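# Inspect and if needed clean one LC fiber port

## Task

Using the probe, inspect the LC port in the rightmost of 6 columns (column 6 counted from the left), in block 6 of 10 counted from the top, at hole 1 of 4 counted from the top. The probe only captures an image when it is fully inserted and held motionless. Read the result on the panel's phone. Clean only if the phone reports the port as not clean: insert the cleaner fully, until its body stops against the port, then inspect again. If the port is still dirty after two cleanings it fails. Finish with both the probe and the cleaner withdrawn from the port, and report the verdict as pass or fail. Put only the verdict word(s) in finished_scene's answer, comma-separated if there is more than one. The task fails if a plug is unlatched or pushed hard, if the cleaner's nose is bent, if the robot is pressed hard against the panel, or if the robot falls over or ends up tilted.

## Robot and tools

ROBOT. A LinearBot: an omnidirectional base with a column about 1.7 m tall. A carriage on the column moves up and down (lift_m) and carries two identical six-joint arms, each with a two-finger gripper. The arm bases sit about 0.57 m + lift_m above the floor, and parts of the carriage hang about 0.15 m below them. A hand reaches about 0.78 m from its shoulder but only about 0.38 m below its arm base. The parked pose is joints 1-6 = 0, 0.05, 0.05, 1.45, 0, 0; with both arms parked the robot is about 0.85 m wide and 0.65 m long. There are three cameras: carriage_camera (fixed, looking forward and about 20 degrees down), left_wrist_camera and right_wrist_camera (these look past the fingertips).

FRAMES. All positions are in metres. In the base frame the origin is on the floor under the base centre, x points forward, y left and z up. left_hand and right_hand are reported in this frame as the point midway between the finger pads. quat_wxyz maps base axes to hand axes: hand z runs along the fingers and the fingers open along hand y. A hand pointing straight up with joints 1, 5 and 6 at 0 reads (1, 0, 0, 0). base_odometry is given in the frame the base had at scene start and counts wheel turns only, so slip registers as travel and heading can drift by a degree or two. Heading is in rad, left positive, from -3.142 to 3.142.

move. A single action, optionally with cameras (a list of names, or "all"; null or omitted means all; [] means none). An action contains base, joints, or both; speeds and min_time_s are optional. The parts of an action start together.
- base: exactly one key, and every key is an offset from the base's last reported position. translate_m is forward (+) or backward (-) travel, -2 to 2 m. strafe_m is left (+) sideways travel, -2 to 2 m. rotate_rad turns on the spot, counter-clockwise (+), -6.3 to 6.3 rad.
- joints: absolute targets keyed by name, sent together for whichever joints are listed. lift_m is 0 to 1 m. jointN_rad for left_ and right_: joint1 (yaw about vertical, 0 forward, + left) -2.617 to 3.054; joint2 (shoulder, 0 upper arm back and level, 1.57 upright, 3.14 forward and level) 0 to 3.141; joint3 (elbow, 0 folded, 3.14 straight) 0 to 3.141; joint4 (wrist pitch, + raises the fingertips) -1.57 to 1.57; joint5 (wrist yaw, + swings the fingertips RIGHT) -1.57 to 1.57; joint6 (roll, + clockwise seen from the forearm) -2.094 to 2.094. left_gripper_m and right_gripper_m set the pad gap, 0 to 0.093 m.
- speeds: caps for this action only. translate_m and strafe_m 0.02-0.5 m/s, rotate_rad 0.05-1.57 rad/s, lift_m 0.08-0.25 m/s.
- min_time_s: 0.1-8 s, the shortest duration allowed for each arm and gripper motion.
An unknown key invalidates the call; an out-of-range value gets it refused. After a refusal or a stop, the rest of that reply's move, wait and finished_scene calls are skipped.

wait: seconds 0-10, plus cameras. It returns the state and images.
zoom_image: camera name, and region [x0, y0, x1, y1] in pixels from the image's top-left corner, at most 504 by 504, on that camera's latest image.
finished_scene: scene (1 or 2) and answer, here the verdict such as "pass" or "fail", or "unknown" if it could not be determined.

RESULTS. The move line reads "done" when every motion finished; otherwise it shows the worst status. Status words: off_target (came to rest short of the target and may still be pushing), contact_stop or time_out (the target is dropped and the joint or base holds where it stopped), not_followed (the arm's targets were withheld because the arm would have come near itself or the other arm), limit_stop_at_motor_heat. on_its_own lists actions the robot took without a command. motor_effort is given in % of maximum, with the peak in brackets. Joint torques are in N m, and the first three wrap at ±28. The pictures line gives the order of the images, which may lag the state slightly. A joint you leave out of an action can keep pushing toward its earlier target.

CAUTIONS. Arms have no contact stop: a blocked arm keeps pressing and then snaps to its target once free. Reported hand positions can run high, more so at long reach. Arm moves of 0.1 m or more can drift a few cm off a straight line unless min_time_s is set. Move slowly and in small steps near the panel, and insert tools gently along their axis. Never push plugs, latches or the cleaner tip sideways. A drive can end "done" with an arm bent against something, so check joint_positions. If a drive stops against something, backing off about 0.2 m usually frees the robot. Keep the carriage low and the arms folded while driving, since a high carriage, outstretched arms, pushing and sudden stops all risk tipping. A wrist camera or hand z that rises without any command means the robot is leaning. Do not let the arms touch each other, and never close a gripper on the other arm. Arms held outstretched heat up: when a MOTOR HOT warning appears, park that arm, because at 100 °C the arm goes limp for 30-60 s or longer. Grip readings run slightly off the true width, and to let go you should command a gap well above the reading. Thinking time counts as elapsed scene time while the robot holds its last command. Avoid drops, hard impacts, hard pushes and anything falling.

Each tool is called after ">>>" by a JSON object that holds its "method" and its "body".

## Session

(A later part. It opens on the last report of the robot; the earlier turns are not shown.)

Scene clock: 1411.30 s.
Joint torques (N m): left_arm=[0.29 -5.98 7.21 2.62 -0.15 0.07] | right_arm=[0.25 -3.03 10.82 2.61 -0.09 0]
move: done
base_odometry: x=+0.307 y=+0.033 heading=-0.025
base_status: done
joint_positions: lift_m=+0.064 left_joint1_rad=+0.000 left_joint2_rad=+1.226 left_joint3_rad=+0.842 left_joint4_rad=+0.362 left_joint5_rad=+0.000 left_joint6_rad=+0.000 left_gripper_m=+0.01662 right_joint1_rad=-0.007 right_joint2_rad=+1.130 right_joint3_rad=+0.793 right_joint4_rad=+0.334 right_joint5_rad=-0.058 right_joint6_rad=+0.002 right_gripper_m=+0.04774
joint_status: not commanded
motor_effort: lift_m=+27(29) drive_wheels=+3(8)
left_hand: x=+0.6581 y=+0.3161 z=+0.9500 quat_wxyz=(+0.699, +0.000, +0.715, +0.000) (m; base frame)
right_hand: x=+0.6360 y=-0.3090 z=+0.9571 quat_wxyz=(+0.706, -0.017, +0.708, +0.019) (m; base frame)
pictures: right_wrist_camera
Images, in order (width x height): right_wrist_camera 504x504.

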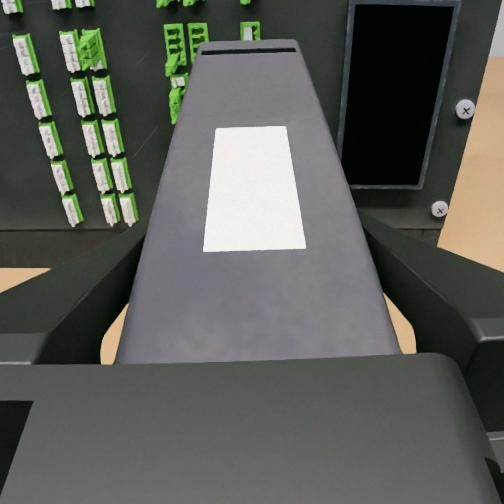

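>>> {"method": "zoom_image", "body": {"camera": "right_wrist_camera", "region": [0, 180, 120, 260]}}

>>> {"method": "zoom_image", "body": {"camera": "right_wrist_camera", "region": [364, 180, 484, 260]}}

>>> {"method": "zoom_image", "body": {"camera": "right_wrist_camera", "region": [0, 0, 140, 100]}}

>>> {"method": "zoom_image", "body": {"camera": "right_wrist_camera", "region": [150, 0, 290, 100]}}

>>> {"method": "zoom_image", "body": {"camera": "right_wrist_camera", "region": [330, 0, 504, 200]}}

Scaled by 4.200 from the camera's 504x504 image, which has a finer 720x720 frame.

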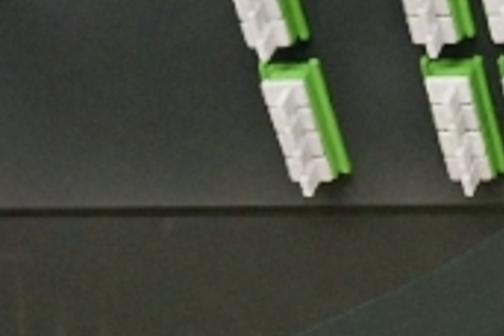

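Scaled by 4.200 from the camera's 504x504 image, which has a finer 720x720 frame.

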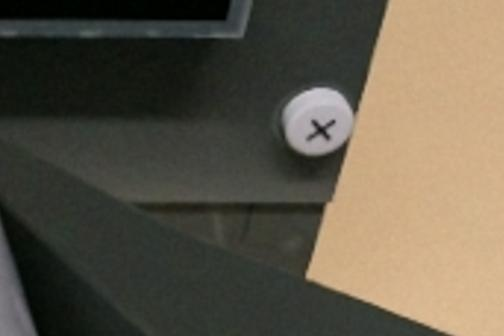

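Scaled by 3.600 from the camera's 504x504 image, which has a finer 720x720 frame.

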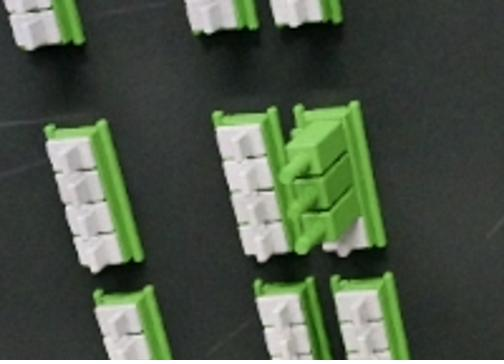

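Scaled by 3.600 from the camera's 504x504 image, which has a finer 720x720 frame.

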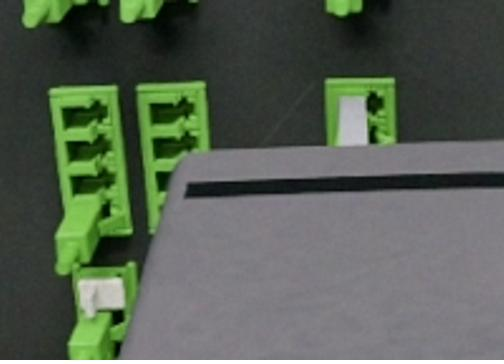

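Scaled by 2.520 from the camera's 504x504 image, which has a finer 720x720 frame.

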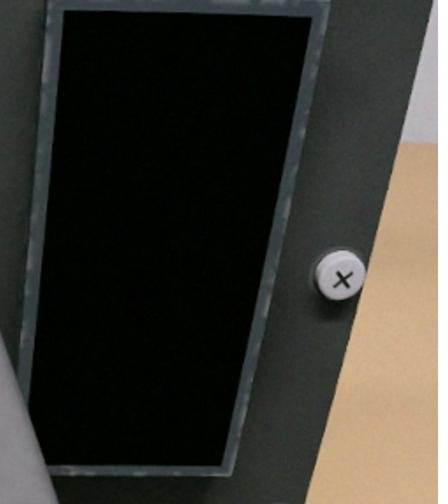

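>>> {"method": "move", "body": {"base": {"translate_m":-0.02}, "speeds": {"translate_m":0.03}, "cameras": []}}

>>> {"method": "move", "body": {"joints": {"right_joint5_rad":-0.012}, "base": {"strafe_m":0.012}, "speeds": {"strafe_m":0.03}, "cameras": []}}

>>> {"method": "move", "body": {"base": {"translate_m":0.008}, "speeds": {"translate_m":0.03}, "cameras": ["right_wrist_camera"]}}

>>> {"method": "zoom_image", "body": {"camera": "right_wrist_camera", "region": [210, 0, 280, 50]}}

Scene clock: 1499.40 s.
Joint torques (N m): left_arm=[0.27 -5.94 7.24 2.61 -0.15 0.07] | right_arm=[0.25 -6.54 10.15 2.3 -0.08 -0.01]
move: done
base_odometry: x=+0.287 y=+0.034 heading=-0.024
base_status: done
joint_positions: lift_m=+0.064 left_joint1_rad=+0.000 left_joint2_rad=+1.226 left_joint3_rad=+0.842 left_joint4_rad=+0.362 left_joint5_rad=+0.000 left_joint6_rad=+0.000 left_gripper_m=+0.01662 right_joint1_rad=-0.007 right_joint2_rad=+1.166 right_joint3_rad=+0.800 right_joint4_rad=+0.366 right_joint5_rad=-0.058 right_joint6_rad=+0.002 right_gripper_m=+0.04774
joint_status: not commanded
motor_effort: lift_m=+29(30) drive_wheels=-6(12)
left_hand: x=+0.6581 y=+0.3161 z=+0.9500 quat_wxyz=(+0.699, +0.000, +0.715, +0.000) (m; base frame)
right_hand: x=+0.6438 y=-0.3091 z=+0.9544 quat_wxyz=(+0.707, -0.017, +0.707, +0.019) (m; base frame)
pictures: none
No camera images: "cameras" was empty.

Scene clock: 1500.23 s.
Joint torques (N m): left_arm=[0.25 -5.94 7.2 2.62 -0.15 0.07] | right_arm=[0.21 -6.53 10.18 2.3 0.13 -0.01]
move: done
base_odometry: x=+0.288 y=+0.046 heading=-0.025
base_status: done
joint_positions: lift_m=+0.064 left_joint1_rad=+0.000 left_joint2_rad=+1.226 left_joint3_rad=+0.842 left_joint4_rad=+0.362 left_joint5_rad=+0.000 left_joint6_rad=+0.000 left_gripper_m=+0.01662 right_joint1_rad=-0.007 right_joint2_rad=+1.166 right_joint3_rad=+0.800 right_joint4_rad=+0.366 right_joint5_rad=-0.023 right_joint6_rad=+0.002 right_gripper_m=+0.04774
joint_status: all done
motor_effort: lift_m=+27(31) drive_wheels=+2(9)
left_hand: x=+0.6581 y=+0.3161 z=+0.9500 quat_wxyz=(+0.699, +0.000, +0.715, +0.000) (m; base frame)
right_hand: x=+0.6440 y=-0.3151 z=+0.9544 quat_wxyz=(+0.707, -0.005, +0.707, +0.007) (m; base frame)
pictures: none
No camera images: "cameras" was empty.

Scene clock: 1500.93 s.
Joint torques (N m): left_arm=[0.29 -5.93 7.21 2.62 -0.17 0.07] | right_arm=[0.28 -5.49 10.15 2.42 0.12 -0.02]
move: done
base_odometry: x=+0.296 y=+0.046 heading=-0.025
base_status: done
joint_positions: lift_m=+0.064 left_joint1_rad=+0.000 left_joint2_rad=+1.226 left_joint3_rad=+0.842 left_joint4_rad=+0.362 left_joint5_rad=+0.000 left_joint6_rad=+0.000 left_gripper_m=+0.01662 right_joint1_rad=-0.007 right_joint2_rad=+1.155 right_joint3_rad=+0.800 right_joint4_rad=+0.354 right_joint5_rad=-0.022 right_joint6_rad=+0.002 right_gripper_m=+0.04774
joint_status: not commanded
motor_effort: lift_m=+28(29) drive_wheels=+0(9)
left_hand: x=+0.6581 y=+0.3161 z=+0.9500 quat_wxyz=(+0.699, +0.000, +0.715, +0.000) (m; base frame)
right_hand: x=+0.6418 y=-0.3154 z=+0.9557 quat_wxyz=(+0.707, -0.005, +0.707, +0.006) (m; base frame)
pictures: right_wrist_camera
Images, in order (width x height): right_wrist_camera 504x504.

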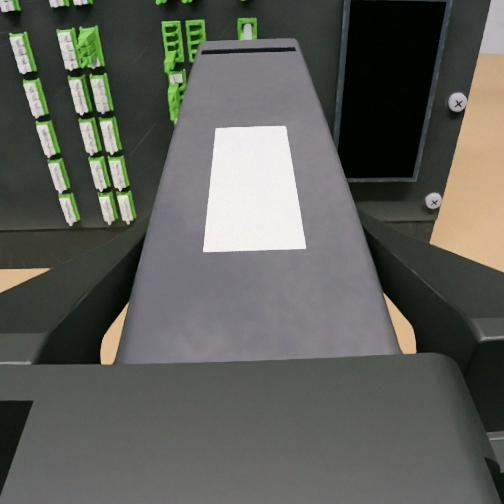

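Scaled by 7.200 from the camera's 504x504 image, which has a finer 720x720 frame.

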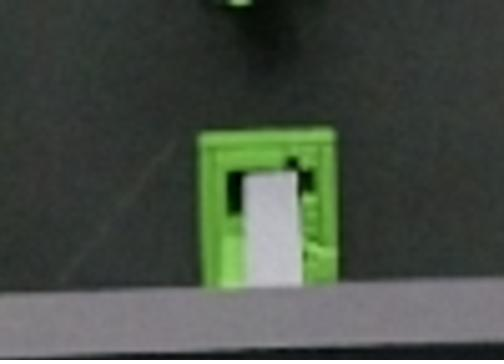

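>>> {"method": "move", "body": {"base": {"translate_m":-0.006}, "speeds": {"translate_m":0.03}, "joints": {"right_joint1_rad":0.0105}, "cameras": []}}

>>> {"method": "wait", "body": {"seconds": 0.4, "cameras": ["right_wrist_camera"]}}

>>> {"method": "zoom_image", "body": {"camera": "right_wrist_camera", "region": [210, 0, 280, 50]}}

Scene clock: 1515.13 s.
Joint torques (N m): left_arm=[0.27 -5.94 7.23 2.62 -0.15 0.07] | right_arm=[1.33 -5.5 10.22 2.42 0.11 -0.01]
move: done
base_odometry: x=+0.290 y=+0.046 heading=-0.025
base_status: done
joint_positions: lift_m=+0.064 left_joint1_rad=+0.000 left_joint2_rad=+1.226 left_joint3_rad=+0.842 left_joint4_rad=+0.362 left_joint5_rad=+0.000 left_joint6_rad=+0.000 left_gripper_m=+0.01662 right_joint1_rad=+0.002 right_joint2_rad=+1.155 right_joint3_rad=+0.800 right_joint4_rad=+0.354 right_joint5_rad=-0.021 right_joint6_rad=+0.002 right_gripper_m=+0.04774
joint_status: all done
motor_effort: lift_m=+27(30) drive_wheels=+0(14)
left_hand: x=+0.6581 y=+0.3161 z=+0.9500 quat_wxyz=(+0.699, +0.000, +0.715, +0.000) (m; base frame)
right_hand: x=+0.6418 y=-0.3117 z=+0.9557 quat_wxyz=(+0.707, -0.008, +0.707, +0.009) (m; base frame)
pictures: none
No camera images: "cameras" was empty.

Scene clock: 1515.53 s.
Joint torques (N m): left_arm=[0.28 -5.94 7.21 2.62 -0.15 0.07] | right_arm=[1.29 -5.52 10.21 2.42 0.1 -0.01]
base_odometry: x=+0.290 y=+0.046 heading=-0.025
base_status: done
joint_positions: lift_m=+0.064 left_joint1_rad=+0.000 left_joint2_rad=+1.226 left_joint3_rad=+0.842 left_joint4_rad=+0.362 left_joint5_rad=+0.000 left_joint6_rad=+0.000 left_gripper_m=+0.01662 right_joint1_rad=+0.002 right_joint2_rad=+1.155 right_joint3_rad=+0.800 right_joint4_rad=+0.354 right_joint5_rad=-0.021 right_joint6_rad=+0.002 right_gripper_m=+0.04774
joint_status: all done
motor_effort: lift_m=+28(30) drive_wheels=+0(14)
left_hand: x=+0.6581 y=+0.3161 z=+0.9500 quat_wxyz=(+0.699, +0.000, +0.715, +0.000) (m; base frame)
right_hand: x=+0.6418 y=-0.3117 z=+0.9557 quat_wxyz=(+0.707, -0.008, +0.707, +0.009) (m; base frame)
wait: 0.40 s; at rest by 0.27 s
pictures: right_wrist_camera
Images, in order (width x height): right_wrist_camera 504x504.

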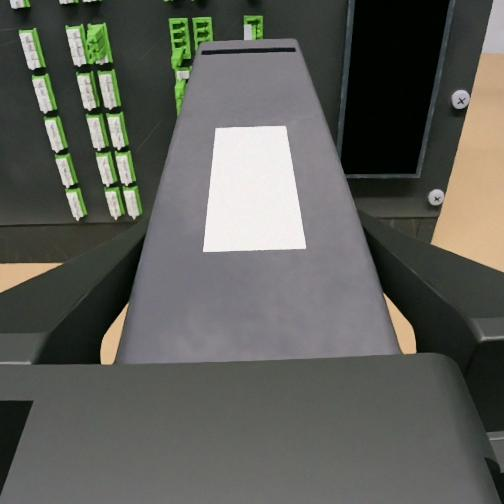

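Scaled by 7.200 from the camera's 504x504 image, which has a finer 720x720 frame.

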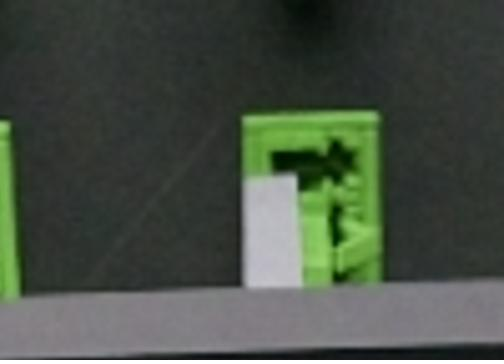

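>>> {"method": "move", "body": {"joints": {"right_joint1_rad":-0.013}, "cameras": []}}

>>> {"method": "wait", "body": {"seconds": 0.4, "cameras": ["right_wrist_camera"]}}

>>> {"method": "zoom_image", "body": {"camera": "right_wrist_camera", "region": [210, 0, 280, 50]}}

Scene clock: 1531.90 s.
Joint torques (N m): left_arm=[0.29 -5.94 7.21 2.62 -0.15 0.07] | right_arm=[-0.25 -5.52 10.17 2.42 0.11 -0.02]
move: done
base_odometry: x=+0.290 y=+0.046 heading=-0.025
base_status: not commanded
joint_positions: lift_m=+0.064 left_joint1_rad=+0.000 left_joint2_rad=+1.226 left_joint3_rad=+0.842 left_joint4_rad=+0.362 left_joint5_rad=+0.000 left_joint6_rad=+0.000 left_gripper_m=+0.01662 right_joint1_rad=-0.005 right_joint2_rad=+1.155 right_joint3_rad=+0.800 right_joint4_rad=+0.354 right_joint5_rad=-0.021 right_joint6_rad=+0.002 right_gripper_m=+0.04774
joint_status: all done
motor_effort: lift_m=+25(29) drive_wheels=+0(1)
left_hand: x=+0.6581 y=+0.3161 z=+0.9500 quat_wxyz=(+0.699, +0.000, +0.715, +0.000) (m; base frame)
right_hand: x=+0.6418 y=-0.3146 z=+0.9557 quat_wxyz=(+0.707, -0.005, +0.707, +0.007) (m; base frame)
pictures: none
No camera images: "cameras" was empty.

Scene clock: 1532.30 s.
Joint torques (N m): left_arm=[0.28 -5.93 7.19 2.62 -0.15 0.07] | right_arm=[-0.25 -5.5 10.19 2.42 0.11 -0.01]
base_odometry: x=+0.290 y=+0.046 heading=-0.025
base_status: not commanded
joint_positions: lift_m=+0.064 left_joint1_rad=+0.000 left_joint2_rad=+1.226 left_joint3_rad=+0.842 left_joint4_rad=+0.362 left_joint5_rad=+0.000 left_joint6_rad=+0.000 left_gripper_m=+0.01662 right_joint1_rad=-0.005 right_joint2_rad=+1.155 right_joint3_rad=+0.800 right_joint4_rad=+0.354 right_joint5_rad=-0.021 right_joint6_rad=+0.002 right_gripper_m=+0.04774
joint_status: all done
motor_effort: lift_m=+29(29) drive_wheels=-1(1)
left_hand: x=+0.6581 y=+0.3161 z=+0.9500 quat_wxyz=(+0.699, +0.000, +0.715, +0.000) (m; base frame)
right_hand: x=+0.6418 y=-0.3146 z=+0.9557 quat_wxyz=(+0.707, -0.005, +0.707, +0.007) (m; base frame)
wait: 0.40 s; at rest by 0.27 s
pictures: right_wrist_camera
Images, in order (width x height): right_wrist_camera 504x504.

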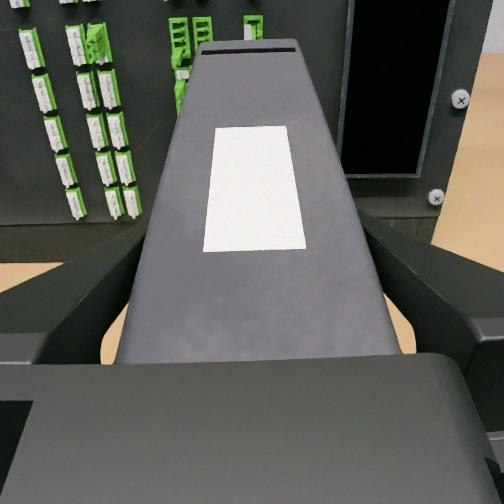

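Scaled by 7.200 from the camera's 504x504 image, which has a finer 720x720 frame.

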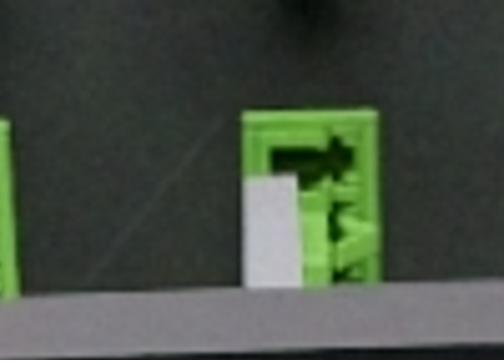

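>>> {"method": "move", "body": {"joints": {"right_joint1_rad":-0.0165}, "cameras": []}}

>>> {"method": "wait", "body": {"seconds": 0.4, "cameras": ["right_wrist_camera"]}}

>>> {"method": "zoom_image", "body": {"camera": "right_wrist_camera", "region": [210, 0, 280, 50]}}

Scene clock: 1543.30 s.
Joint torques (N m): left_arm=[0.27 -5.91 7.23 2.62 -0.15 0.08] | right_arm=[-0.23 -5.5 10.19 2.42 0.1 -0.01]
move: done
base_odometry: x=+0.290 y=+0.046 heading=-0.025
base_status: not commanded
joint_positions: lift_m=+0.064 left_joint1_rad=+0.000 left_joint2_rad=+1.226 left_joint3_rad=+0.842 left_joint4_rad=+0.362 left_joint5_rad=+0.000 left_joint6_rad=+0.000 left_gripper_m=+0.01662 right_joint1_rad=-0.009 right_joint2_rad=+1.155 right_joint3_rad=+0.800 right_joint4_rad=+0.354 right_joint5_rad=-0.021 right_joint6_rad=+0.002 right_gripper_m=+0.04774
joint_status: all done
motor_effort: lift_m=+27(28) drive_wheels=-1(1)
left_hand: x=+0.6581 y=+0.3161 z=+0.9500 quat_wxyz=(+0.699, +0.000, +0.715, +0.000) (m; base frame)
right_hand: x=+0.6418 y=-0.3163 z=+0.9557 quat_wxyz=(+0.707, -0.004, +0.707, +0.005) (m; base frame)
pictures: none
No camera images: "cameras" was empty.

Scene clock: 1543.70 s.
Joint torques (N m): left_arm=[0.28 -5.91 7.21 2.62 -0.15 0.07] | right_arm=[-0.27 -5.5 10.17 2.42 0.1 -0.01]
base_odometry: x=+0.290 y=+0.046 heading=-0.025
base_status: not commanded
joint_positions: lift_m=+0.064 left_joint1_rad=+0.000 left_joint2_rad=+1.226 left_joint3_rad=+0.842 left_joint4_rad=+0.362 left_joint5_rad=+0.000 left_joint6_rad=+0.000 left_gripper_m=+0.01662 right_joint1_rad=-0.009 right_joint2_rad=+1.155 right_joint3_rad=+0.800 right_joint4_rad=+0.354 right_joint5_rad=-0.021 right_joint6_rad=+0.002 right_gripper_m=+0.04774
joint_status: all done
motor_effort: lift_m=+27(28) drive_wheels=+0(1)
left_hand: x=+0.6581 y=+0.3161 z=+0.9500 quat_wxyz=(+0.699, +0.000, +0.715, +0.000) (m; base frame)
right_hand: x=+0.6418 y=-0.3163 z=+0.9557 quat_wxyz=(+0.707, -0.004, +0.707, +0.005) (m; base frame)
wait: 0.40 s; at rest by 0.27 s
pictures: right_wrist_camera
Images, in order (width x height): right_wrist_camera 504x504.

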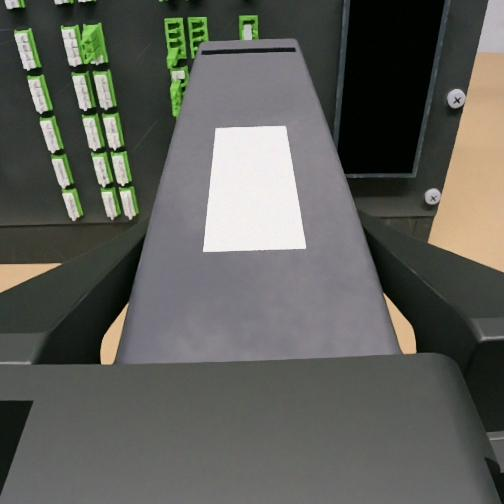

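Scaled by 7.200 from the camera's 504x504 image, which has a finer 720x720 frame.

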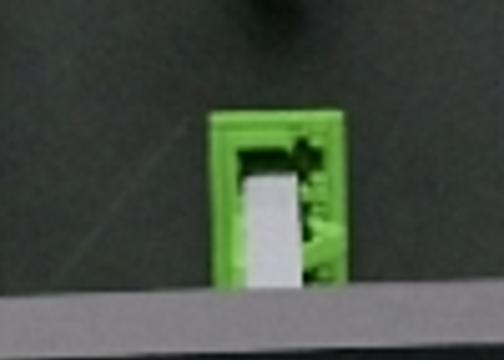

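>>> {"method": "move", "body": {"joints": {"lift_m":0.065}, "base": {"translate_m":0.005}, "speeds": {"translate_m":0.02}, "cameras": []}}

>>> {"method": "wait", "body": {"seconds": 0.4, "cameras": ["right_wrist_camera"]}}

>>> {"method": "zoom_image", "body": {"camera": "right_wrist_camera", "region": [210, 0, 280, 50]}}

Scene clock: 1555.50 s.
Joint torques (N m): left_arm=[0.29 -5.93 7.2 2.6 -0.15 0.07] | right_arm=[-0.24 -5.52 10.21 2.42 0.1 -0.01]
move: done
base_odometry: x=+0.295 y=+0.046 heading=-0.026
base_status: done
joint_positions: lift_m=+0.065 left_joint1_rad=+0.000 left_joint2_rad=+1.226 left_joint3_rad=+0.842 left_joint4_rad=+0.364 left_joint5_rad=+0.000 left_joint6_rad=+0.000 left_gripper_m=+0.01662 right_joint1_rad=-0.009 right_joint2_rad=+1.155 right_joint3_rad=+0.800 right_joint4_rad=+0.354 right_joint5_rad=-0.021 right_joint6_rad=+0.002 right_gripper_m=+0.04774
joint_status: all done
motor_effort: lift_m=+28(35) drive_wheels=+0(7)
left_hand: x=+0.6581 y=+0.3161 z=+0.9518 quat_wxyz=(+0.700, +0.000, +0.714, +0.000) (m; base frame)
right_hand: x=+0.6418 y=-0.3163 z=+0.9569 quat_wxyz=(+0.707, -0.004, +0.708, +0.005) (m; base frame)
pictures: none
No camera images: "cameras" was empty.

Scene clock: 1555.90 s.
Joint torques (N m): left_arm=[0.28 -5.9 7.23 2.6 -0.15 0.06] | right_arm=[-0.23 -5.53 10.21 2.42 0.1 -0.01]
base_odometry: x=+0.295 y=+0.046 heading=-0.026
base_status: done
joint_positions: lift_m=+0.065 left_joint1_rad=+0.000 left_joint2_rad=+1.226 left_joint3_rad=+0.842 left_joint4_rad=+0.364 left_joint5_rad=+0.000 left_joint6_rad=+0.000 left_gripper_m=+0.01662 right_joint1_rad=-0.009 right_joint2_rad=+1.155 right_joint3_rad=+0.800 right_joint4_rad=+0.354 right_joint5_rad=-0.021 right_joint6_rad=+0.002 right_gripper_m=+0.04774
joint_status: all done
motor_effort: lift_m=+30(35) drive_wheels=+0(7)
left_hand: x=+0.6581 y=+0.3161 z=+0.9518 quat_wxyz=(+0.700, +0.000, +0.714, +0.000) (m; base frame)
right_hand: x=+0.6418 y=-0.3163 z=+0.9569 quat_wxyz=(+0.707, -0.004, +0.708, +0.005) (m; base frame)
wait: 0.40 s; at rest by 0.27 s
pictures: right_wrist_camera
Images, in order (width x height): right_wrist_camera 504x504.

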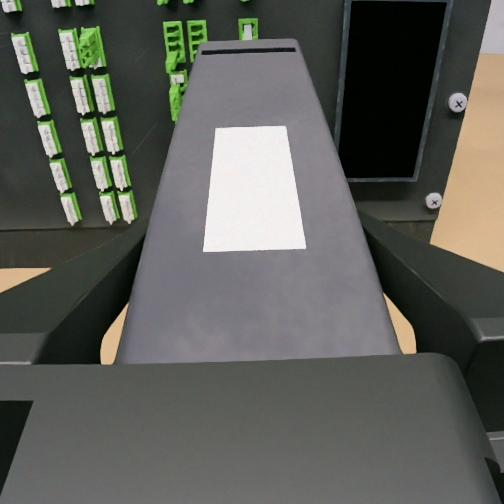

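Scaled by 7.200 from the camera's 504x504 image, which has a finer 720x720 frame.

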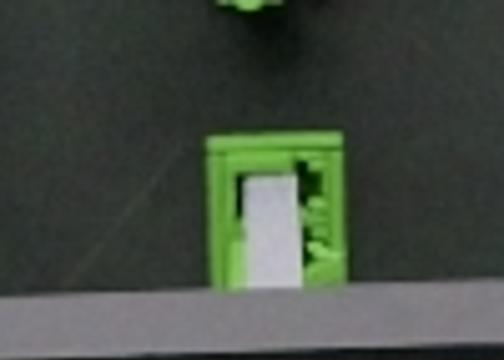

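>>> {"method": "move", "body": {"base": {"strafe_m":0.0015}, "speeds": {"strafe_m":0.02}, "cameras": []}}

>>> {"method": "wait", "body": {"seconds": 0.4, "cameras": ["right_wrist_camera"]}}

>>> {"method": "zoom_image", "body": {"camera": "right_wrist_camera", "region": [210, 0, 280, 50]}}

Scene clock: 1566.93 s.
Joint torques (N m): left_arm=[0.2 -5.97 7.2 2.6 -0.16 0.08] | right_arm=[-0.06 -5.45 10.17 2.43 0.08 -0.02]
move: done
base_odometry: x=+0.295 y=+0.047 heading=-0.026
base_status: done
joint_positions: lift_m=+0.065 left_joint1_rad=+0.000 left_joint2_rad=+1.226 left_joint3_rad=+0.842 left_joint4_rad=+0.364 left_joint5_rad=+0.000 left_joint6_rad=+0.000 left_gripper_m=+0.01662 right_joint1_rad=-0.010 right_joint2_rad=+1.155 right_joint3_rad=+0.800 right_joint4_rad=+0.353 right_joint5_rad=-0.019 right_joint6_rad=+0.002 right_gripper_m=+0.04774
joint_status: not commanded
motor_effort: lift_m=+32(32) drive_wheels=+2(5)
left_hand: x=+0.6581 y=+0.3164 z=+0.9518 quat_wxyz=(+0.700, +0.000, +0.714, +0.000) (m; base frame)
right_hand: x=+0.6418 y=-0.3173 z=+0.9568 quat_wxyz=(+0.706, -0.002, +0.708, +0.004) (m; base frame)
pictures: none
No camera images: "cameras" was empty.

Scene clock: 1567.33 s.
Joint torques (N m): left_arm=[0.25 -5.93 7.21 2.6 -0.14 0.07] | right_arm=[-0.08 -5.55 10.17 2.42 0.08 -0.02]
base_odometry: x=+0.295 y=+0.047 heading=-0.026
base_status: done
joint_positions: lift_m=+0.065 left_joint1_rad=+0.000 left_joint2_rad=+1.226 left_joint3_rad=+0.842 left_joint4_rad=+0.364 left_joint5_rad=+0.000 left_joint6_rad=+0.000 left_gripper_m=+0.01662 right_joint1_rad=-0.010 right_joint2_rad=+1.155 right_joint3_rad=+0.800 right_joint4_rad=+0.353 right_joint5_rad=-0.019 right_joint6_rad=+0.002 right_gripper_m=+0.04774
joint_status: not commanded
motor_effort: lift_m=+30(32) drive_wheels=+1(5)
left_hand: x=+0.6581 y=+0.3164 z=+0.9518 quat_wxyz=(+0.700, +0.000, +0.714, +0.000) (m; base frame)
right_hand: x=+0.6418 y=-0.3173 z=+0.9568 quat_wxyz=(+0.706, -0.002, +0.708, +0.004) (m; base frame)
wait: 0.40 s; at rest by 0.27 s
pictures: right_wrist_camera
Images, in order (width x height): right_wrist_camera 504x504.

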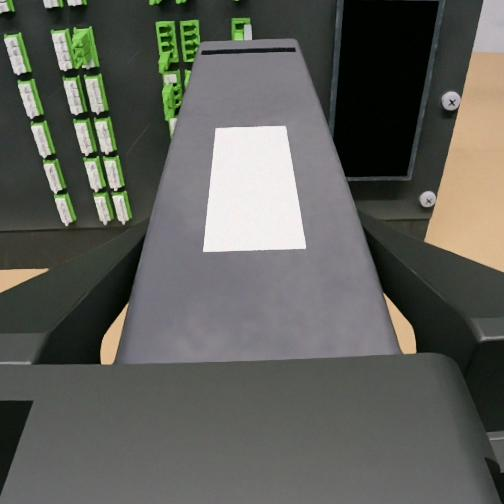

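Scaled by 7.200 from the camera's 504x504 image, which has a finer 720x720 frame.

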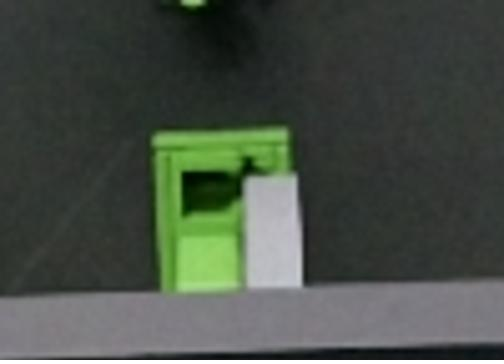

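>>> {"method": "move", "body": {"base": {"strafe_m":0.006}, "speeds": {"strafe_m":0.02}, "cameras": []}}

>>> {"method": "wait", "body": {"seconds": 0.4, "cameras": ["right_wrist_camera"]}}

>>> {"method": "zoom_image", "body": {"camera": "right_wrist_camera", "region": [210, 0, 280, 50]}}

Scene clock: 1576.23 s.
Joint torques (N m): left_arm=[0.21 -5.91 7.19 2.61 -0.13 0.06] | right_arm=[-0.01 -5.5 10.18 2.42 0.06 -0.02]
move: done
base_odometry: x=+0.295 y=+0.053 heading=-0.026
base_status: done
joint_positions: lift_m=+0.065 left_joint1_rad=+0.000 left_joint2_rad=+1.226 left_joint3_rad=+0.842 left_joint4_rad=+0.364 left_joint5_rad=+0.000 left_joint6_rad=+0.000 left_gripper_m=+0.01662 right_joint1_rad=-0.011 right_joint2_rad=+1.155 right_joint3_rad=+0.800 right_joint4_rad=+0.353 right_joint5_rad=-0.017 right_joint6_rad=+0.002 right_gripper_m=+0.04774
joint_status: not commanded
motor_effort: lift_m=+31(33) drive_wheels=+2(8)
left_hand: x=+0.6581 y=+0.3162 z=+0.9518 quat_wxyz=(+0.700, +0.000, +0.714, +0.000) (m; base frame)
right_hand: x=+0.6418 y=-0.3180 z=+0.9567 quat_wxyz=(+0.706, -0.001, +0.708, +0.003) (m; base frame)
pictures: none
No camera images: "cameras" was empty.

Scene clock: 1576.63 s.
Joint torques (N m): left_arm=[0.27 -5.89 7.23 2.6 -0.15 0.07] | right_arm=[0.01 -5.46 10.14 2.44 0.06 -0.01]
base_odometry: x=+0.295 y=+0.053 heading=-0.026
base_status: done
joint_positions: lift_m=+0.065 left_joint1_rad=+0.000 left_joint2_rad=+1.226 left_joint3_rad=+0.842 left_joint4_rad=+0.364 left_joint5_rad=+0.000 left_joint6_rad=+0.000 left_gripper_m=+0.01662 right_joint1_rad=-0.011 right_joint2_rad=+1.155 right_joint3_rad=+0.800 right_joint4_rad=+0.353 right_joint5_rad=-0.017 right_joint6_rad=+0.002 right_gripper_m=+0.04774
joint_status: not commanded
motor_effort: lift_m=+31(33) drive_wheels=+2(8)
left_hand: x=+0.6581 y=+0.3162 z=+0.9518 quat_wxyz=(+0.700, +0.000, +0.714, +0.000) (m; base frame)
right_hand: x=+0.6418 y=-0.3180 z=+0.9567 quat_wxyz=(+0.706, -0.001, +0.708, +0.003) (m; base frame)
wait: 0.40 s; at rest by 0.27 s
pictures: right_wrist_camera
Images, in order (width x height): right_wrist_camera 504x504.

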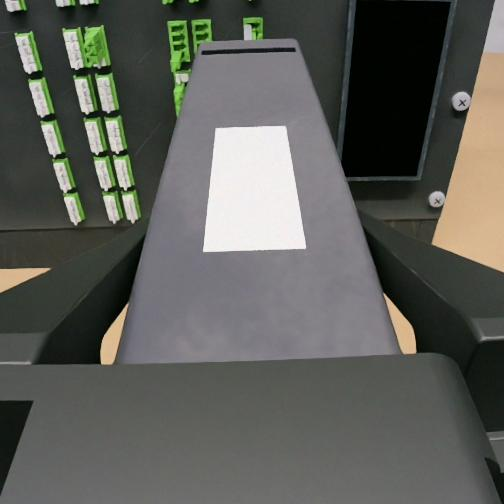

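Scaled by 7.200 from the camera's 504x504 image, which has a finer 720x720 frame.

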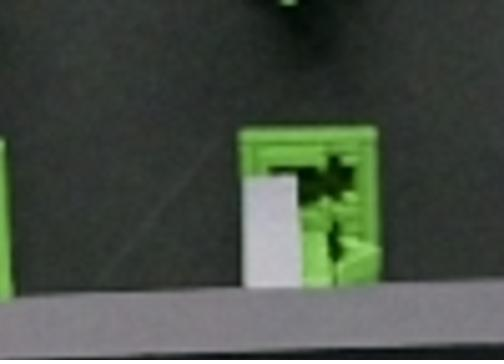

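>>> {"method": "move", "body": {"joints": {"right_joint1_rad":-0.0205}, "cameras": []}}

>>> {"method": "wait", "body": {"seconds": 0.4, "cameras": ["right_wrist_camera"]}}

>>> {"method": "zoom_image", "body": {"camera": "right_wrist_camera", "region": [210, 0, 280, 50]}}

Scene clock: 1585.87 s.
Joint torques (N m): left_arm=[0.28 -5.94 7.2 2.6 -0.14 0.07] | right_arm=[-0.39 -5.5 10.19 2.43 0.05 -0.01]
move: done
base_odometry: x=+0.295 y=+0.053 heading=-0.026
base_status: not commanded
joint_positions: lift_m=+0.065 left_joint1_rad=+0.000 left_joint2_rad=+1.226 left_joint3_rad=+0.842 left_joint4_rad=+0.364 left_joint5_rad=+0.000 left_joint6_rad=+0.000 left_gripper_m=+0.01662 right_joint1_rad=-0.011 right_joint2_rad=+1.155 right_joint3_rad=+0.800 right_joint4_rad=+0.353 right_joint5_rad=-0.017 right_joint6_rad=+0.002 right_gripper_m=+0.04774
joint_status: all done
motor_effort: lift_m=+32(32) drive_wheels=+2(3)
left_hand: x=+0.6581 y=+0.3162 z=+0.9518 quat_wxyz=(+0.700, +0.000, +0.714, +0.000) (m; base frame)
right_hand: x=+0.6418 y=-0.3180 z=+0.9567 quat_wxyz=(+0.706, -0.001, +0.708, +0.003) (m; base frame)
pictures: none
No camera images: "cameras" was empty.

Scene clock: 1586.27 s.
Joint torques (N m): left_arm=[0.27 -5.93 7.2 2.6 -0.14 0.07] | right_arm=[-0.38 -5.55 10.19 2.43 0.06 -0.01]
base_odometry: x=+0.295 y=+0.053 heading=-0.026
base_status: not commanded
joint_positions: lift_m=+0.065 left_joint1_rad=+0.000 left_joint2_rad=+1.226 left_joint3_rad=+0.842 left_joint4_rad=+0.364 left_joint5_rad=+0.000 left_joint6_rad=+0.000 left_gripper_m=+0.01662 right_joint1_rad=-0.011 right_joint2_rad=+1.155 right_joint3_rad=+0.800 right_joint4_rad=+0.353 right_joint5_rad=-0.017 right_joint6_rad=+0.002 right_gripper_m=+0.04774
joint_status: all done
motor_effort: lift_m=+30(32) drive_wheels=+2(3)
left_hand: x=+0.6581 y=+0.3162 z=+0.9518 quat_wxyz=(+0.700, +0.000, +0.714, +0.000) (m; base frame)
right_hand: x=+0.6418 y=-0.3180 z=+0.9567 quat_wxyz=(+0.706, -0.001, +0.708, +0.003) (m; base frame)
wait: 0.40 s; at rest by 0.27 s
pictures: right_wrist_camera
Images, in order (width x height): right_wrist_camera 504x504.

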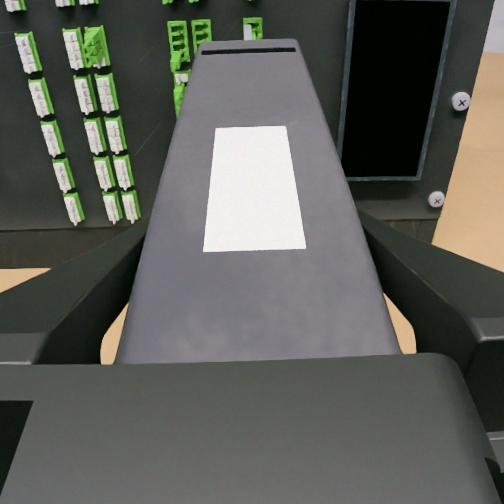

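Scaled by 7.200 from the camera's 504x504 image, which has a finer 720x720 frame.

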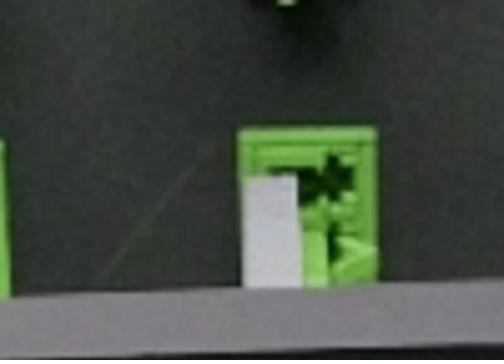

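>>> {"method": "move", "body": {"joints": {"right_joint1_rad":-0.0225}, "cameras": []}}

>>> {"method": "wait", "body": {"seconds": 0.4, "cameras": ["right_wrist_camera"]}}

>>> {"method": "zoom_image", "body": {"camera": "right_wrist_camera", "region": [210, 0, 280, 50]}}

Scene clock: 1594.43 s.
Joint torques (N m): left_arm=[0.27 -5.91 7.24 2.6 -0.15 0.07] | right_arm=[-0.25 -5.5 10.19 2.43 0.06 -0.02]
move: done
base_odometry: x=+0.295 y=+0.053 heading=-0.026
base_status: not commanded
joint_positions: lift_m=+0.065 left_joint1_rad=+0.000 left_joint2_rad=+1.226 left_joint3_rad=+0.842 left_joint4_rad=+0.364 left_joint5_rad=+0.000 left_joint6_rad=+0.000 left_gripper_m=+0.01662 right_joint1_rad=-0.014 right_joint2_rad=+1.155 right_joint3_rad=+0.800 right_joint4_rad=+0.353 right_joint5_rad=-0.017 right_joint6_rad=+0.002 right_gripper_m=+0.04774
joint_status: all done
motor_effort: lift_m=+28(32) drive_wheels=+3(3)
left_hand: x=+0.6581 y=+0.3162 z=+0.9518 quat_wxyz=(+0.700, +0.000, +0.714, +0.000) (m; base frame)
right_hand: x=+0.6418 y=-0.3194 z=+0.9567 quat_wxyz=(+0.706, +0.000, +0.708, +0.002) (m; base frame)
pictures: none
No camera images: "cameras" was empty.

Scene clock: 1594.83 s.
Joint torques (N m): left_arm=[0.27 -5.91 7.2 2.6 -0.14 0.07] | right_arm=[-0.25 -5.52 10.18 2.42 0.06 -0.01]
base_odometry: x=+0.295 y=+0.053 heading=-0.026
base_status: not commanded
joint_positions: lift_m=+0.065 left_joint1_rad=+0.000 left_joint2_rad=+1.226 left_joint3_rad=+0.842 left_joint4_rad=+0.364 left_joint5_rad=+0.000 left_joint6_rad=+0.000 left_gripper_m=+0.01662 right_joint1_rad=-0.014 right_joint2_rad=+1.155 right_joint3_rad=+0.800 right_joint4_rad=+0.353 right_joint5_rad=-0.017 right_joint6_rad=+0.002 right_gripper_m=+0.04774
joint_status: all done
motor_effort: lift_m=+30(32) drive_wheels=+2(3)
left_hand: x=+0.6581 y=+0.3162 z=+0.9518 quat_wxyz=(+0.700, +0.000, +0.714, +0.000) (m; base frame)
right_hand: x=+0.6418 y=-0.3194 z=+0.9567 quat_wxyz=(+0.706, +0.000, +0.708, +0.002) (m; base frame)
wait: 0.40 s; at rest by 0.27 s
pictures: right_wrist_camera
Images, in order (width x height): right_wrist_camera 504x504.

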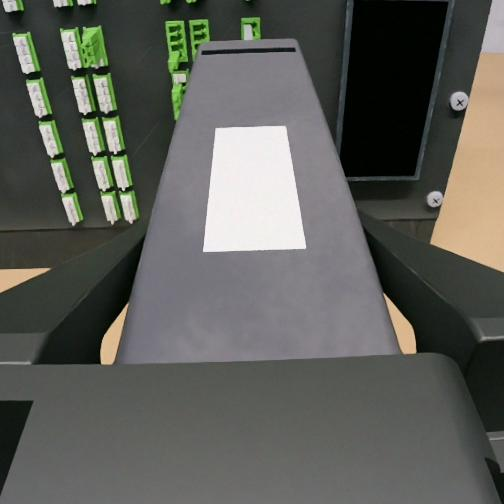

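Scaled by 7.200 from the camera's 504x504 image, which has a finer 720x720 frame.

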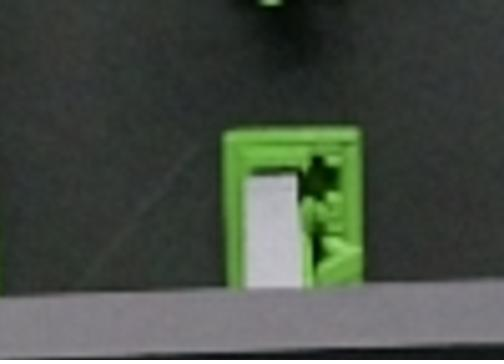

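>>> {"method": "move", "body": {"base": {"translate_m":0.004}, "speeds": {"translate_m":0.02}, "cameras": ["right_wrist_camera"]}}

>>> {"method": "zoom_image", "body": {"camera": "right_wrist_camera", "region": [210, 0, 280, 50]}}

Scene clock: 1603.43 s.
Joint torques (N m): left_arm=[0.28 -5.97 7.21 2.6 -0.15 0.07] | right_arm=[-0.27 -4.57 10.19 2.52 0.05 -0.01]
move: done
base_odometry: x=+0.299 y=+0.053 heading=-0.026
base_status: done
joint_positions: lift_m=+0.065 left_joint1_rad=+0.000 left_joint2_rad=+1.226 left_joint3_rad=+0.842 left_joint4_rad=+0.364 left_joint5_rad=+0.000 left_joint6_rad=+0.000 left_gripper_m=+0.01662 right_joint1_rad=-0.014 right_joint2_rad=+1.146 right_joint3_rad=+0.800 right_joint4_rad=+0.343 right_joint5_rad=-0.016 right_joint6_rad=+0.002 right_gripper_m=+0.04774
joint_status: not commanded
motor_effort: lift_m=+29(32) drive_wheels=+2(9)
left_hand: x=+0.6581 y=+0.3162 z=+0.9517 quat_wxyz=(+0.700, +0.000, +0.714, +0.000) (m; base frame)
right_hand: x=+0.6397 y=-0.3194 z=+0.9581 quat_wxyz=(+0.706, +0.000, +0.708, +0.001) (m; base frame)
pictures: right_wrist_camera
Images, in order (width x height): right_wrist_camera 504x504.

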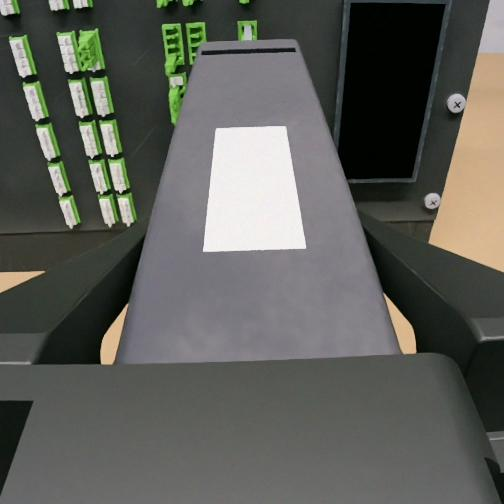

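Scaled by 7.200 from the camera's 504x504 image, which has a finer 720x720 frame.

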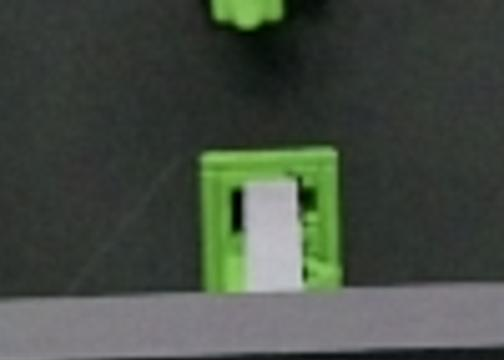

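>>> {"method": "move", "body": {"base": {"translate_m":-0.004}, "speeds": {"translate_m":0.02}, "cameras": []}}

>>> {"method": "move", "body": {"joints": {"right_joint1_rad":0.0005,"lift_m":0.0642}, "cameras": []}}

>>> {"method": "wait", "body": {"seconds": 0.4, "cameras": ["right_wrist_camera"]}}

>>> {"method": "zoom_image", "body": {"camera": "right_wrist_camera", "region": [210, 0, 280, 50]}}

Scene clock: 1619.30 s.
Joint torques (N m): left_arm=[0.27 -5.87 7.2 2.59 -0.14 0.07] | right_arm=[-0.25 -4.53 10.17 2.49 0.06 -0.01]
move: done
base_odometry: x=+0.295 y=+0.053 heading=-0.027
base_status: done
joint_positions: lift_m=+0.065 left_joint1_rad=+0.000 left_joint2_rad=+1.226 left_joint3_rad=+0.842 left_joint4_rad=+0.364 left_joint5_rad=+0.000 left_joint6_rad=+0.000 left_gripper_m=+0.01662 right_joint1_rad=-0.014 right_joint2_rad=+1.146 right_joint3_rad=+0.800 right_joint4_rad=+0.347 right_joint5_rad=-0.016 right_joint6_rad=+0.002 right_gripper_m=+0.04774
joint_status: not commanded
motor_effort: lift_m=+32(33) drive_wheels=+1(10)
left_hand: x=+0.6581 y=+0.3162 z=+0.9517 quat_wxyz=(+0.700, +0.000, +0.714, +0.000) (m; base frame)
right_hand: x=+0.6397 y=-0.3194 z=+0.9591 quat_wxyz=(+0.708, +0.000, +0.706, +0.001) (m; base frame)
pictures: none
No camera images: "cameras" was empty.

Scene clock: 1619.77 s.
Joint torques (N m): left_arm=[0.28 -5.93 7.21 2.6 -0.14 0.07] | right_arm=[1.35 -4.53 10.18 2.47 0.05 -0.01]
move: done
base_odometry: x=+0.295 y=+0.053 heading=-0.027
base_status: not commanded
joint_positions: lift_m=+0.064 left_joint1_rad=+0.000 left_joint2_rad=+1.226 left_joint3_rad=+0.842 left_joint4_rad=+0.364 left_joint5_rad=+0.000 left_joint6_rad=+0.000 left_gripper_m=+0.01662 right_joint1_rad=-0.008 right_joint2_rad=+1.146 right_joint3_rad=+0.800 right_joint4_rad=+0.348 right_joint5_rad=-0.016 right_joint6_rad=+0.002 right_gripper_m=+0.04774
joint_status: all done
motor_effort: lift_m=+26(29) drive_wheels=+1(2)
left_hand: x=+0.6581 y=+0.3162 z=+0.9512 quat_wxyz=(+0.700, +0.000, +0.714, +0.000) (m; base frame)
right_hand: x=+0.6397 y=-0.3166 z=+0.9587 quat_wxyz=(+0.708, -0.002, +0.706, +0.004) (m; base frame)
pictures: none
No camera images: "cameras" was empty.

Scene clock: 1620.17 s.
Joint torques (N m): left_arm=[0.25 -5.89 7.23 2.6 -0.15 0.06] | right_arm=[1.37 -4.52 10.18 2.47 0.05 -0.01]
base_odometry: x=+0.295 y=+0.053 heading=-0.027
base_status: not commanded
joint_positions: lift_m=+0.064 left_joint1_rad=+0.000 left_joint2_rad=+1.226 left_joint3_rad=+0.842 left_joint4_rad=+0.364 left_joint5_rad=+0.000 left_joint6_rad=+0.000 left_gripper_m=+0.01662 right_joint1_rad=-0.008 right_joint2_rad=+1.146 right_joint3_rad=+0.800 right_joint4_rad=+0.348 right_joint5_rad=-0.016 right_joint6_rad=+0.002 right_gripper_m=+0.04774
joint_status: all done
motor_effort: lift_m=+28(29) drive_wheels=+1(2)
left_hand: x=+0.6581 y=+0.3162 z=+0.9512 quat_wxyz=(+0.700, +0.000, +0.714, +0.000) (m; base frame)
right_hand: x=+0.6397 y=-0.3166 z=+0.9587 quat_wxyz=(+0.708, -0.002, +0.706, +0.004) (m; base frame)
wait: 0.40 s; at rest by 0.27 s
pictures: right_wrist_camera
Images, in order (width x height): right_wrist_camera 504x504.

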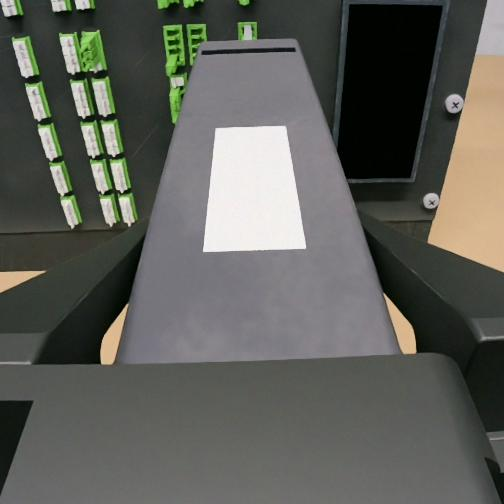

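Scaled by 7.200 from the camera's 504x504 image, which has a finer 720x720 frame.

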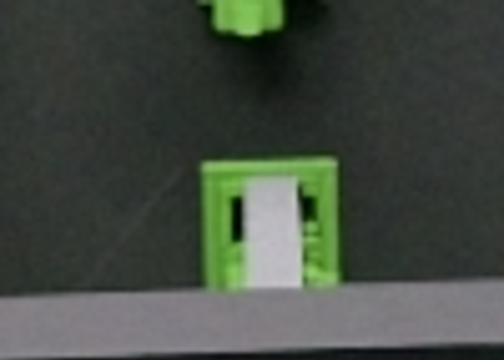

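>>> {"method": "move", "body": {"joints": {"right_joint1_rad":0.0035,"lift_m":0.0614}, "cameras": []}}

>>> {"method": "wait", "body": {"seconds": 0.4, "cameras": ["right_wrist_camera"]}}

>>> {"method": "zoom_image", "body": {"camera": "right_wrist_camera", "region": [210, 0, 280, 50]}}

Scene clock: 1637.37 s.
Joint torques (N m): left_arm=[0.28 -5.93 7.21 2.63 -0.14 0.07] | right_arm=[1.28 -4.66 10.21 2.47 0.06 -0.02]
move: done
base_odometry: x=+0.295 y=+0.053 heading=-0.027
base_status: not commanded
joint_positions: lift_m=+0.061 left_joint1_rad=+0.000 left_joint2_rad=+1.226 left_joint3_rad=+0.842 left_joint4_rad=+0.361 left_joint5_rad=+0.000 left_joint6_rad=+0.000 left_gripper_m=+0.01662 right_joint1_rad=-0.005 right_joint2_rad=+1.146 right_joint3_rad=+0.800 right_joint4_rad=+0.349 right_joint5_rad=-0.016 right_joint6_rad=+0.002 right_gripper_m=+0.04774
joint_status: all done
motor_effort: lift_m=+26(29) drive_wheels=+1(1)
left_hand: x=+0.6581 y=+0.3162 z=+0.9477 quat_wxyz=(+0.699, +0.000, +0.715, +0.000) (m; base frame)
right_hand: x=+0.6398 y=-0.3153 z=+0.9559 quat_wxyz=(+0.708, -0.003, +0.706, +0.005) (m; base frame)
pictures: none
No camera images: "cameras" was empty.

Scene clock: 1637.77 s.
Joint torques (N m): left_arm=[0.25 -5.93 7.19 2.64 -0.15 0.06] | right_arm=[1.32 -4.59 10.21 2.47 0.06 -0.01]
base_odometry: x=+0.295 y=+0.053 heading=-0.027
base_status: not commanded
joint_positions: lift_m=+0.061 left_joint1_rad=+0.000 left_joint2_rad=+1.226 left_joint3_rad=+0.842 left_joint4_rad=+0.361 left_joint5_rad=+0.000 left_joint6_rad=+0.000 left_gripper_m=+0.01662 right_joint1_rad=-0.005 right_joint2_rad=+1.146 right_joint3_rad=+0.800 right_joint4_rad=+0.349 right_joint5_rad=-0.016 right_joint6_rad=+0.002 right_gripper_m=+0.04774
joint_status: all done
motor_effort: lift_m=+27(29) drive_wheels=+1(1)
left_hand: x=+0.6581 y=+0.3162 z=+0.9477 quat_wxyz=(+0.699, +0.000, +0.715, +0.000) (m; base frame)
right_hand: x=+0.6398 y=-0.3153 z=+0.9559 quat_wxyz=(+0.708, -0.003, +0.706, +0.005) (m; base frame)
wait: 0.40 s; at rest by 0.27 s
pictures: right_wrist_camera
Images, in order (width x height): right_wrist_camera 504x504.

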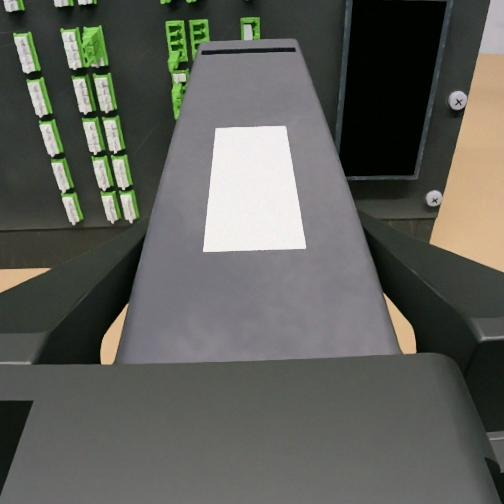

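Scaled by 7.200 from the camera's 504x504 image, which has a finer 720x720 frame.

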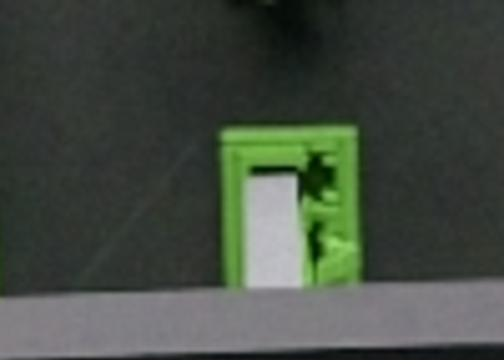

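>>> {"method": "move", "body": {"base": {"translate_m":0.004}, "speeds": {"translate_m":0.02}, "cameras": ["right_wrist_camera"]}}

>>> {"method": "zoom_image", "body": {"camera": "right_wrist_camera", "region": [210, 0, 280, 50]}}

Scene clock: 1648.17 s.
Joint torques (N m): left_arm=[0.28 -5.93 7.23 2.63 -0.15 0.07] | right_arm=[1.28 -4.64 10.14 2.46 0.06 -0.01]
move: done
base_odometry: x=+0.299 y=+0.053 heading=-0.027
base_status: done
joint_positions: lift_m=+0.061 left_joint1_rad=+0.000 left_joint2_rad=+1.226 left_joint3_rad=+0.842 left_joint4_rad=+0.361 left_joint5_rad=+0.000 left_joint6_rad=+0.000 left_gripper_m=+0.01662 right_joint1_rad=-0.005 right_joint2_rad=+1.146 right_joint3_rad=+0.800 right_joint4_rad=+0.350 right_joint5_rad=-0.016 right_joint6_rad=+0.002 right_gripper_m=+0.04774
joint_status: not commanded
motor_effort: lift_m=+27(30) drive_wheels=-3(7)
left_hand: x=+0.6581 y=+0.3162 z=+0.9477 quat_wxyz=(+0.699, +0.000, +0.715, +0.000) (m; base frame)
right_hand: x=+0.6398 y=-0.3154 z=+0.9561 quat_wxyz=(+0.708, -0.003, +0.706, +0.005) (m; base frame)
pictures: right_wrist_camera
Images, in order (width x height): right_wrist_camera 504x504.

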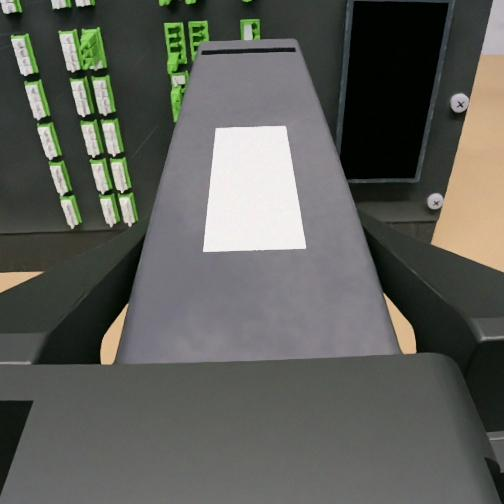

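Scaled by 7.200 from the camera's 504x504 image, which has a finer 720x720 frame.

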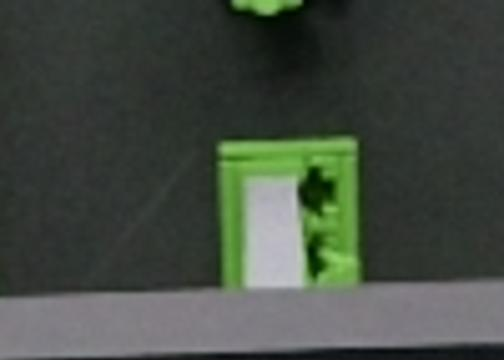

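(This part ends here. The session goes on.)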